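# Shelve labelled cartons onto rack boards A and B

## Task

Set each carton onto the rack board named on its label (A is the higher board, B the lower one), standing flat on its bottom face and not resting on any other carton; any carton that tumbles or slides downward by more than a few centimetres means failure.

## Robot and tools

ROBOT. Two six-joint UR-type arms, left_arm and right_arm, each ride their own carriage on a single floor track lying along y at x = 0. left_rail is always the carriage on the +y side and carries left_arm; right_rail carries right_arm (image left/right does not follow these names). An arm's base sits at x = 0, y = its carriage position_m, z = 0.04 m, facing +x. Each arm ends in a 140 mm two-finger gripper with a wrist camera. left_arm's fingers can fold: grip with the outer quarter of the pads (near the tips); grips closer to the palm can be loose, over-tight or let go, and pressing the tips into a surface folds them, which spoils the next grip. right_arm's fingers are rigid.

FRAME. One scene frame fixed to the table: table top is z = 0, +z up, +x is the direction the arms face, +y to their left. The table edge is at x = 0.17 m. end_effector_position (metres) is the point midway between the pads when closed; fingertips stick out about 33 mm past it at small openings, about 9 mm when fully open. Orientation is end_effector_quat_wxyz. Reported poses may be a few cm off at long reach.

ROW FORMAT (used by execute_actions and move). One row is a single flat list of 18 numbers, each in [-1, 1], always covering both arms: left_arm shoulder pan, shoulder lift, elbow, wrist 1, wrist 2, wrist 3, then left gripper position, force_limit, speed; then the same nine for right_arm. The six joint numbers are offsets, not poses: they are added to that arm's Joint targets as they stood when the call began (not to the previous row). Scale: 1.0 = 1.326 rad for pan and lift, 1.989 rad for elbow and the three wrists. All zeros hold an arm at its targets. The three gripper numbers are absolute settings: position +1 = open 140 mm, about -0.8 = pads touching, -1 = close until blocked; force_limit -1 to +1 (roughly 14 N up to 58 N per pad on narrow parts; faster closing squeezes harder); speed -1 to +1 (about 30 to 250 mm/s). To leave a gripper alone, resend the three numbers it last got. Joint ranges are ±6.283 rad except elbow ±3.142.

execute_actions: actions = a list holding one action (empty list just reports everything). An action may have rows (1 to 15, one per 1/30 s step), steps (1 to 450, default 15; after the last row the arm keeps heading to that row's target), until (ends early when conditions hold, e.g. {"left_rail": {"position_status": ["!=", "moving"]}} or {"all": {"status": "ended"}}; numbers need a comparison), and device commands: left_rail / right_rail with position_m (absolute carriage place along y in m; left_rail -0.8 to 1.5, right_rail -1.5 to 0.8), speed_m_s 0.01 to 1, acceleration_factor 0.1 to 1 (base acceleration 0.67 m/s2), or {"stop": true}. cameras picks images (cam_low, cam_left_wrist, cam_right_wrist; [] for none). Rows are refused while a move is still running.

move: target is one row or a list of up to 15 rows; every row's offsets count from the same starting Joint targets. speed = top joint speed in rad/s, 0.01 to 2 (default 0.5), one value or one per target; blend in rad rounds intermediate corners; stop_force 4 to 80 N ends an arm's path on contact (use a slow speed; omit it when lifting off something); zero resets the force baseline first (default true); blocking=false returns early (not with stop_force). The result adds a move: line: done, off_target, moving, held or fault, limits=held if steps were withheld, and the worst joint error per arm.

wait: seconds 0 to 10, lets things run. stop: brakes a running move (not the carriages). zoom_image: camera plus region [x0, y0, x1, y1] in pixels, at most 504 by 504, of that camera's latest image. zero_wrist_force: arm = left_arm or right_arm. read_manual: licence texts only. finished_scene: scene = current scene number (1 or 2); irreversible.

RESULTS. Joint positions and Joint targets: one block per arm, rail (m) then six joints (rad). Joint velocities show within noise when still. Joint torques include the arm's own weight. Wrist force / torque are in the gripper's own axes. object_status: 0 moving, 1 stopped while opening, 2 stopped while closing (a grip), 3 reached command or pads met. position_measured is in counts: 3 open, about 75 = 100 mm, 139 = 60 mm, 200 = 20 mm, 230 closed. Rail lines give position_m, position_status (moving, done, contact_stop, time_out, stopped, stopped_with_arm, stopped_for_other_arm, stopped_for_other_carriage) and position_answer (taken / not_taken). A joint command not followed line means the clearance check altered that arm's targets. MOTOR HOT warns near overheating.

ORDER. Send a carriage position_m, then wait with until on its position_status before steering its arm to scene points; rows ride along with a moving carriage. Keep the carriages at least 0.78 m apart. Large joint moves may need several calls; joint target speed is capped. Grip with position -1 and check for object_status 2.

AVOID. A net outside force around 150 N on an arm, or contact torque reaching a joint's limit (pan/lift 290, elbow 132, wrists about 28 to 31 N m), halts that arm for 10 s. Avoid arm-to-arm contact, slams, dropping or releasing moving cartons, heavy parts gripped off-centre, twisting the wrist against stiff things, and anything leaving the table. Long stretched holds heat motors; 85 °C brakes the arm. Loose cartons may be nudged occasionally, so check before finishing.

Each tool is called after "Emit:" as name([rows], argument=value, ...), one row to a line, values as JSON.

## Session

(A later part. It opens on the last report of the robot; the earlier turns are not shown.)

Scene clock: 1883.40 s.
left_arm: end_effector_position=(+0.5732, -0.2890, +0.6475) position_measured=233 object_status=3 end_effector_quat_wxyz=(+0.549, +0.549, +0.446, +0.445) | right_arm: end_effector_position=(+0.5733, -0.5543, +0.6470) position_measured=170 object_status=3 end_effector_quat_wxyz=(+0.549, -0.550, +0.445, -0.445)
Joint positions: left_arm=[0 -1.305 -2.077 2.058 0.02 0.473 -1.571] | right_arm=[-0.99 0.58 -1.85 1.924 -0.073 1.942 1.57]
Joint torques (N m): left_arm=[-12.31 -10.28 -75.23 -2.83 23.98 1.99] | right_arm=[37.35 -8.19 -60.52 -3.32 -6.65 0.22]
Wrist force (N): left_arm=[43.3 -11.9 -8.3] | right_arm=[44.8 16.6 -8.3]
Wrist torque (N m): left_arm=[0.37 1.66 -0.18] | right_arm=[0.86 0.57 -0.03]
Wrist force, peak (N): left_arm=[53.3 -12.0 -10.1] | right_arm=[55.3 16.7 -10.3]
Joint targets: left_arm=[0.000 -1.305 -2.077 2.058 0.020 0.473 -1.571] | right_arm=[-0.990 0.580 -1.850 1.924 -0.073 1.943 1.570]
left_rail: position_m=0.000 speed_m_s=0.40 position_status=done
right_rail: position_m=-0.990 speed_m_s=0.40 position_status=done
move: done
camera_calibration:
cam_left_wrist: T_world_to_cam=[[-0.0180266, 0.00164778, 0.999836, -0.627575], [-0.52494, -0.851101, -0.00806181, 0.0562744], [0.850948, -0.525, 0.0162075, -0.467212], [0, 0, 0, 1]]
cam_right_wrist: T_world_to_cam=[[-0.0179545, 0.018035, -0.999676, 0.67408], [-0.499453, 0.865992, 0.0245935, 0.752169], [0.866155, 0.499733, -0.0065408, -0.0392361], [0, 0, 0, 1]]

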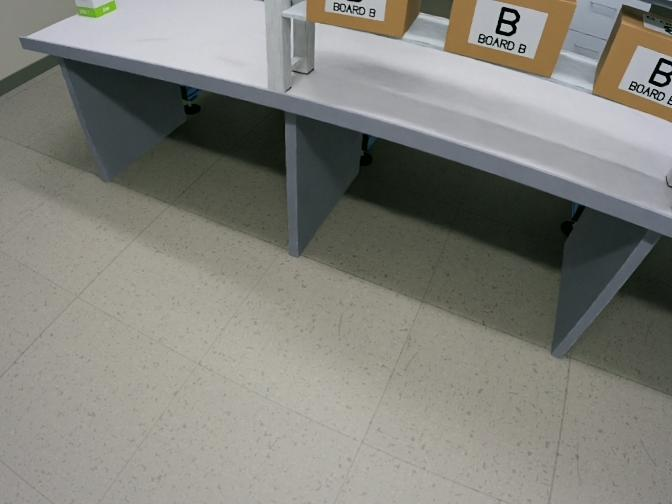

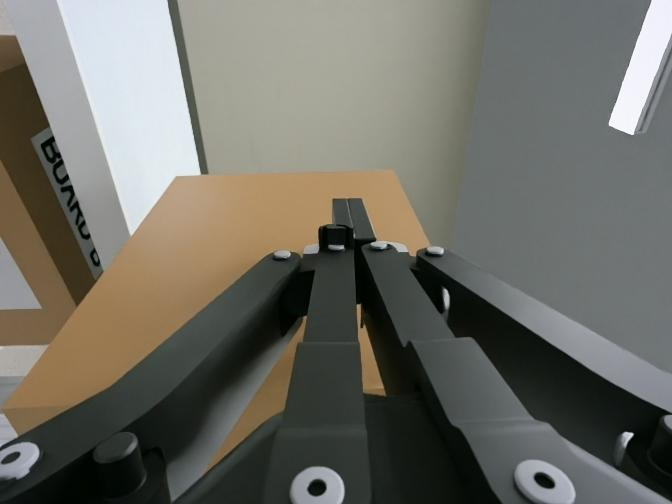

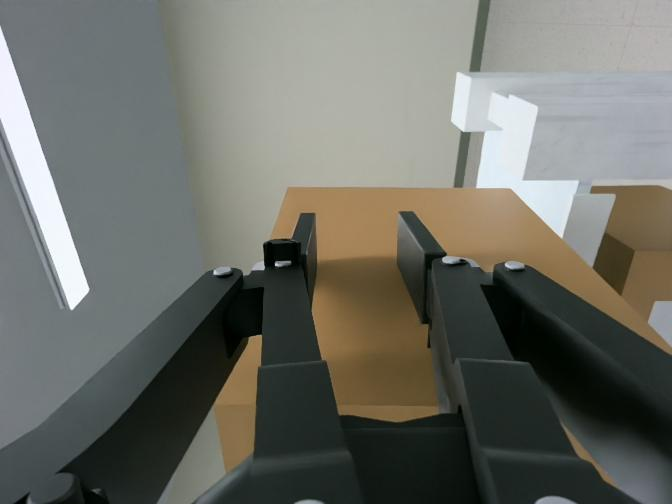

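Emit:
move([
  [0.0989,0.0124,-0.0040,-0.0043,0.0659,0,-1,0.5,0,0.0077,0.0526,-0.0259,-0.0091,0.0051,0,-0.325,0.5,0],
  [0.2086,0.0385,-0.0130,-0.0127,0.1391,0,-1,0.5,0,0.0097,0.1079,-0.0559,-0.0160,0.0065,0,-0.325,0.5,0],
  [0.3049,0.0738,-0.0259,-0.0233,0.2033,0,-1,0.5,0,0.0054,0.1570,-0.0850,-0.0197,0.0036,0,-0.325,0.5,0],
  [0.3629,0.1224,-0.0455,-0.0361,0.2419,0,-1,0.5,0,-0.0211,0.1859,-0.1032,-0.0207,-0.0141,0,-0.325,0.5,0],
], speed=0.07, blend=0.01, cameras=["cam_left_wrist","cam_right_wrist"])

Emit:
move([
  [0.0491,0.0475,-0.0212,-0.0105,0.0328,0,-1,0.5,0,-0.0241,0.0303,-0.0199,-0.0003,-0.0160,0,-0.325,0.5,0],
  [0.0857,0.0874,-0.0406,-0.0177,0.0571,0,-1,0.5,0,-0.0429,0.0571,-0.0383,0.0002,-0.0286,0,-0.325,0.5,0],
  [0.1149,0.1227,-0.0590,-0.0228,0.0766,0,-1,0.5,0,-0.0586,0.0820,-0.0559,0.0012,-0.0391,0,-0.325,0.5,0],
], speed=0.06, blend=0.01, cameras=["cam_left_wrist","cam_right_wrist"])

Emit:
move(target=[0,0.0110,0.0448,-0.0521,0,0,-1,0.5,0,0,0.0114,0.0426,-0.0501,0,0,-0.325,0.5,0], speed=0.04, stop_force=10, cameras=["cam_left_wrist","cam_right_wrist"])

Emit:
move(target=[0,0.0024,0.0090,-0.0104,0,0,-1,0.5,0,0,0.0024,0.0087,-0.0102,0,0,-0.325,0.5,0], speed=0.02, stop_force=10, cameras=["cam_left_wrist","cam_right_wrist"])

Scene clock: 1902.93 s.
Wrist force, peak (N): left_arm=[46.9 -11.8 -9.0] | right_arm=[49.1 17.3 -9.1]
left_rail: position_m=0.000 speed_m_s=0.40 position_status=done
right_rail: position_m=-0.990 speed_m_s=0.40 position_status=done
move: done
camera_calibration:
cam_left_wrist: T_world_to_cam=[[-0.0178749, 0.00175033, 0.999839, -0.62537], [-0.524879, -0.85114, -0.00789365, 0.186526], [0.850989, -0.524935, 0.0161327, -0.545225], [0, 0, 0, 1]]
cam_right_wrist: T_world_to_cam=[[-0.0180116, 0.0180342, -0.999675, 0.675281], [-0.499517, 0.865954, 0.0246218, 0.758907], [0.866117, 0.499798, -0.00658884, -0.190938], [0, 0, 0, 1]]
Images, in order: cam_left_wrist, cam_right_wrist.

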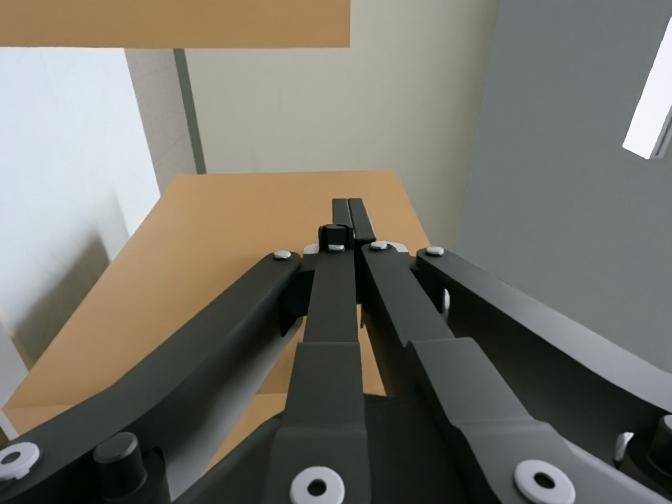

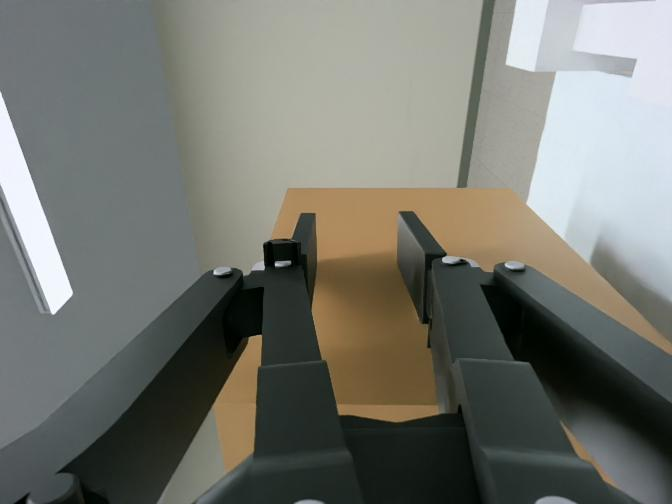

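Scene clock: 1906.07 s.
Wrist force, peak (N): left_arm=[46.3 -10.9 -9.1] | right_arm=[47.9 17.2 -8.8]
left_rail: position_m=0.000 speed_m_s=0.40 position_status=done
right_rail: position_m=-0.990 speed_m_s=0.40 position_status=done
move: done
camera_calibration:
cam_left_wrist: T_world_to_cam=[[-0.0178367, 0.00179262, 0.999839, -0.623789], [-0.52487, -0.851147, -0.00783744, 0.234737], [0.850996, -0.524925, 0.0161226, -0.623472], [0, 0, 0, 1]]
cam_right_wrist: T_world_to_cam=[[-0.0180032, 0.0181355, -0.999673, 0.676945], [-0.499564, 0.865925, 0.0247058, 0.804783], [0.86609, 0.499846, -0.00652954, -0.270658], [0, 0, 0, 1]]
Images, in order: cam_left_wrist, cam_right_wrist.

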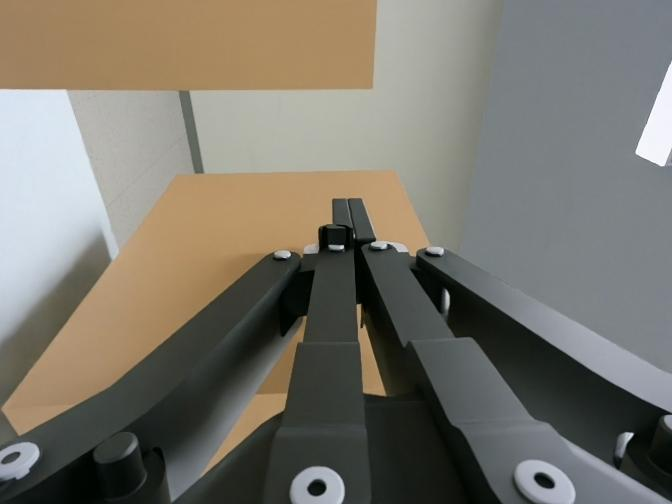

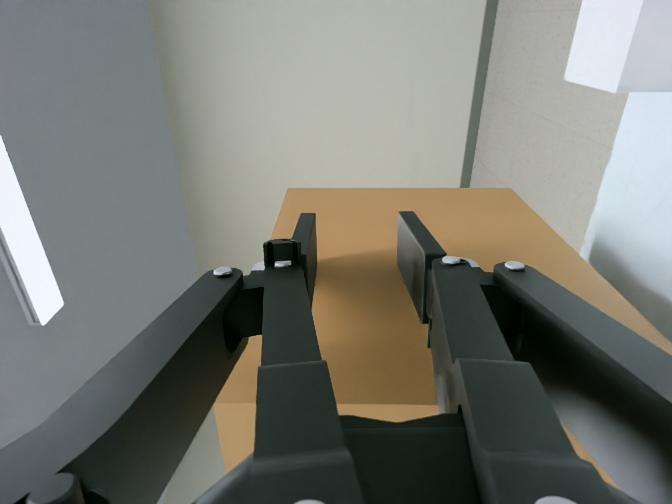

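Scene clock: 1909.57 s.
Wrist force, peak (N): left_arm=[48.3 -11.6 -9.2] | right_arm=[50.1 17.1 -9.5]
left_rail: position_m=0.000 speed_m_s=0.40 position_status=done
right_rail: position_m=-0.990 speed_m_s=0.40 position_status=done
move: contact (left_arm, right_arm); left_arm: the wrist 1 is farthest, 0.021 rad from its target; right_arm: the wrist 1 is farthest, 0.017 rad from its target
camera_calibration:
cam_left_wrist: T_world_to_cam=[[-0.0180625, 0.00197168, 0.999835, -0.578313], [-0.524845, -0.851162, -0.0078031, 0.234347], [0.851006, -0.5249, 0.016409, -0.623477], [0, 0, 0, 1]]
cam_right_wrist: T_world_to_cam=[[-0.0178758, 0.0182012, -0.999675, 0.629733], [-0.499541, 0.865938, 0.0246989, 0.806027], [0.866106, 0.49982, -0.00638713, -0.271535], [0, 0, 0, 1]]
Images, in order: cam_left_wrist, cam_right_wrist.

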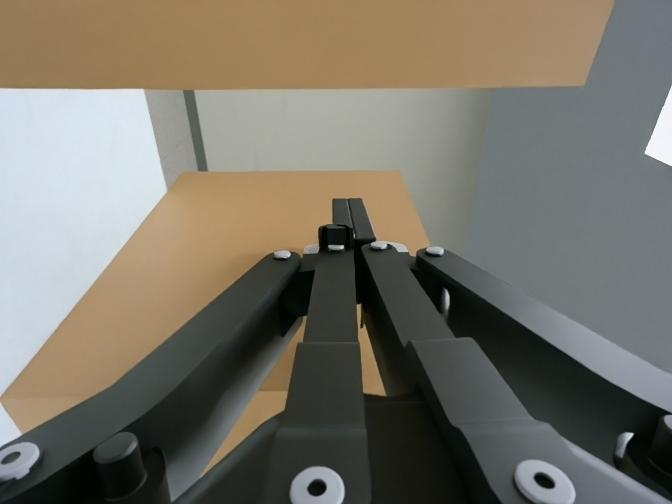

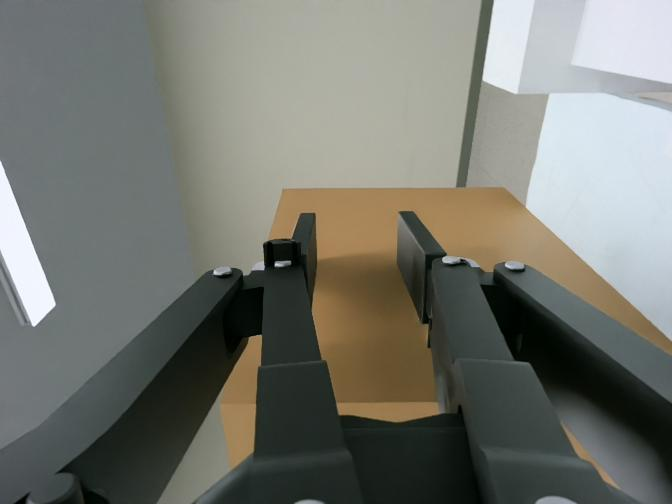

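Scene clock: 1911.27 s.
left_arm: end_effector_position=(+0.8004, -0.2192, +0.6013) position_measured=233 object_status=3 end_effector_quat_wxyz=(+0.549, +0.549, +0.446, +0.445) | right_arm: end_effector_position=(+0.8005, -0.4841, +0.5990) position_measured=170 object_status=3 end_effector_quat_wxyz=(+0.549, -0.550, +0.445, -0.445)
Joint positions: left_arm=[0 -0.672 -1.741 1.923 -0.182 1.107 -1.571] | right_arm=[-0.99 0.474 -1.482 1.679 -0.197 1.837 1.57]
Joint torques (N m): left_arm=[-34.75 -46.54 -71.81 -2.88 24.12 1.84] | right_arm=[32.8 -51.03 -47.28 0.42 -23.47 0.34]
Wrist force (N): left_arm=[48.4 -4.7 -10.9] | right_arm=[46.8 0.1 -11.6]
Wrist torque (N m): left_arm=[0.17 1.81 -0.25] | right_arm=[1.77 0.58 0.11]
Wrist force, peak (N): left_arm=[49.1 2.3 -13.9] | right_arm=[49.0 8.7 -8.8]
Joint targets: left_arm=[0.000 -0.672 -1.741 1.923 -0.182 1.107 -1.571] | right_arm=[-0.990 0.474 -1.482 1.679 -0.197 1.837 1.570]
left_rail: position_m=0.000 speed_m_s=0.40 position_status=done
right_rail: position_m=-0.990 speed_m_s=0.40 position_status=done
move: contact (left_arm, right_arm); left_arm: the wrist 1 is farthest, 0.018 rad from its target; right_arm: the wrist 1 is farthest, 0.019 rad from its target
camera_calibration:
cam_left_wrist: T_world_to_cam=[[-0.0183667, 0.00221356, 0.999829, -0.577014], [-0.524843, -0.851164, -0.00775687, 0.234323], [0.851001, -0.524895, 0.0167949, -0.623573], [0, 0, 0, 1]]
cam_right_wrist: T_world_to_cam=[[-0.0175721, 0.018357, -0.999677, 0.628746], [-0.499553, 0.865931, 0.0246821, 0.806059], [0.866105, 0.499826, -0.00604589, -0.271675], [0, 0, 0, 1]]
Images, in order: cam_left_wrist, cam_right_wrist.

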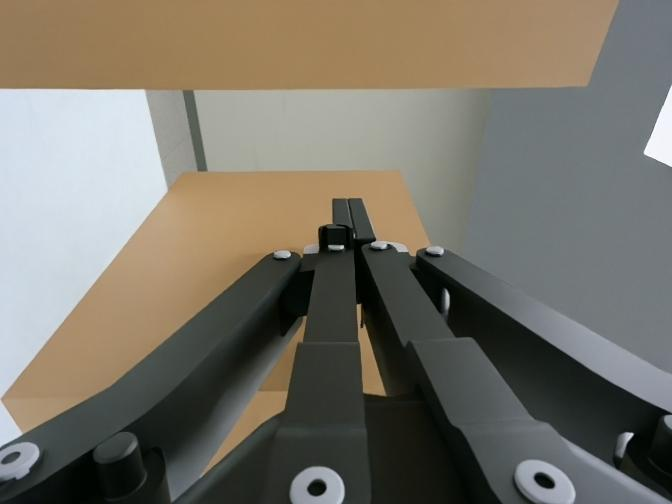

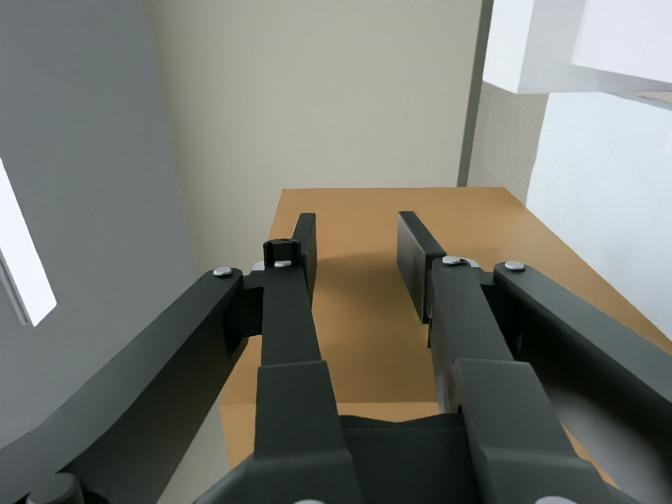

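Emit:
move([
  [0.0276,-0.0080,0.0060,-0.0007,0.0184,0,-1,0.5,0,-0.0226,-0.0180,0.0130,-0.0009,-0.0151,0,-0.325,0.5,0],
  [-0.0699,-0.1228,0.0557,0.0262,-0.0466,0,-1,0.5,0,0.0273,-0.0950,0.0592,0.0041,0.0182,0,-0.325,0.5,0],
  [-0.2221,-0.2512,0.0907,0.0768,-0.1481,0,-1,0.5,0,0.0934,-0.1699,0.0910,0.0222,0.0623,0,-0.325,0.5,0],
], speed=[0.03,0.1,0.2])

Scene clock: 1927.17 s.
left_arm: end_effector_position=(+0.6334, -0.1982, +0.6209) position_measured=233 object_status=3 end_effector_quat_wxyz=(+0.549, +0.549, +0.446, +0.445) | right_arm: end_effector_position=(+0.6331, -0.5047, +0.6206) position_measured=170 object_status=3 end_effector_quat_wxyz=(+0.549, -0.550, +0.445, -0.445)
Joint positions: left_arm=[0 -0.966 -2.074 2.103 -0.03 0.812 -1.571] | right_arm=[-0.99 0.598 -1.707 1.86 -0.153 1.961 1.57]
Joint torques (N m): left_arm=[-15.21 -29.21 -41.69 1.42 -2.87 2.28] | right_arm=[10.87 -52.61 -36.22 0.57 3.65 0.44]
Wrist force (N): left_arm=[0.0 0.1 0.0] | right_arm=[1.7 5.7 -0.5]
Wrist torque (N m): left_arm=[0.07 0.13 -0.31] | right_arm=[0.56 -0.60 -0.37]
Wrist force, peak (N): left_arm=[48.5 -4.3 -11.0] | right_arm=[47.0 0.0 -11.6]
Joint targets: left_arm=[0.000 -0.966 -2.074 2.103 -0.030 0.812 -1.571] | right_arm=[-0.990 0.598 -1.707 1.860 -0.152 1.961 1.570]
left_rail: position_m=0.000 speed_m_s=0.40 position_status=done
right_rail: position_m=-0.990 speed_m_s=0.40 position_status=done
move: done
camera_calibration:
cam_left_wrist: T_world_to_cam=[[-0.0182645, 0.00221848, 0.999831, -0.599739], [-0.524788, -0.851198, -0.00769793, 0.164638], [0.851037, -0.52484, 0.0167109, -0.470711], [0, 0, 0, 1]]
cam_right_wrist: T_world_to_cam=[[-0.0174288, 0.0183696, -0.999679, 0.647729], [-0.499491, 0.865969, 0.0246209, 0.739792], [0.866144, 0.49976, -0.00591734, -0.116371], [0, 0, 0, 1]]

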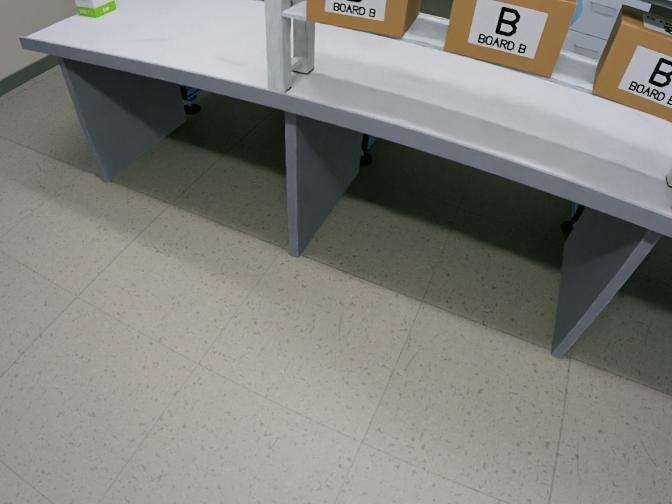

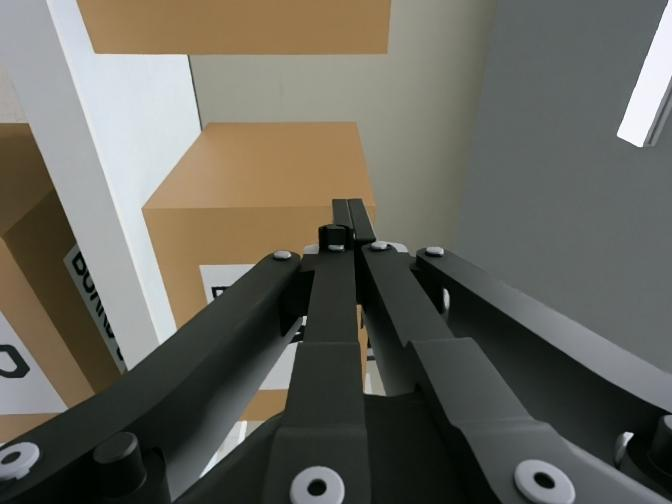

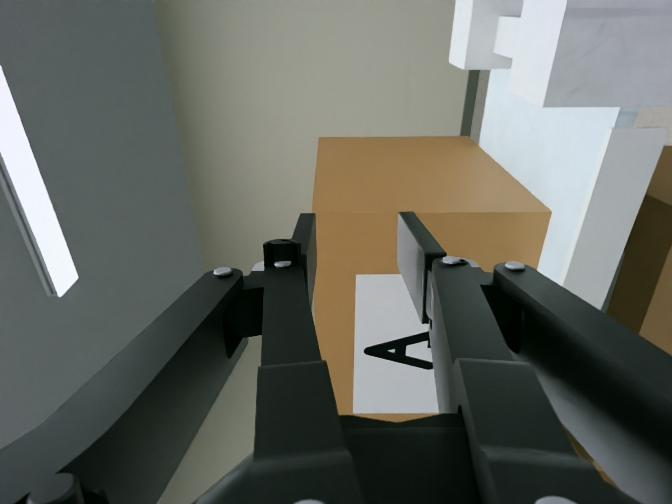

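Emit:
finished_scene(scene=1)

The scene is finished: the task was done.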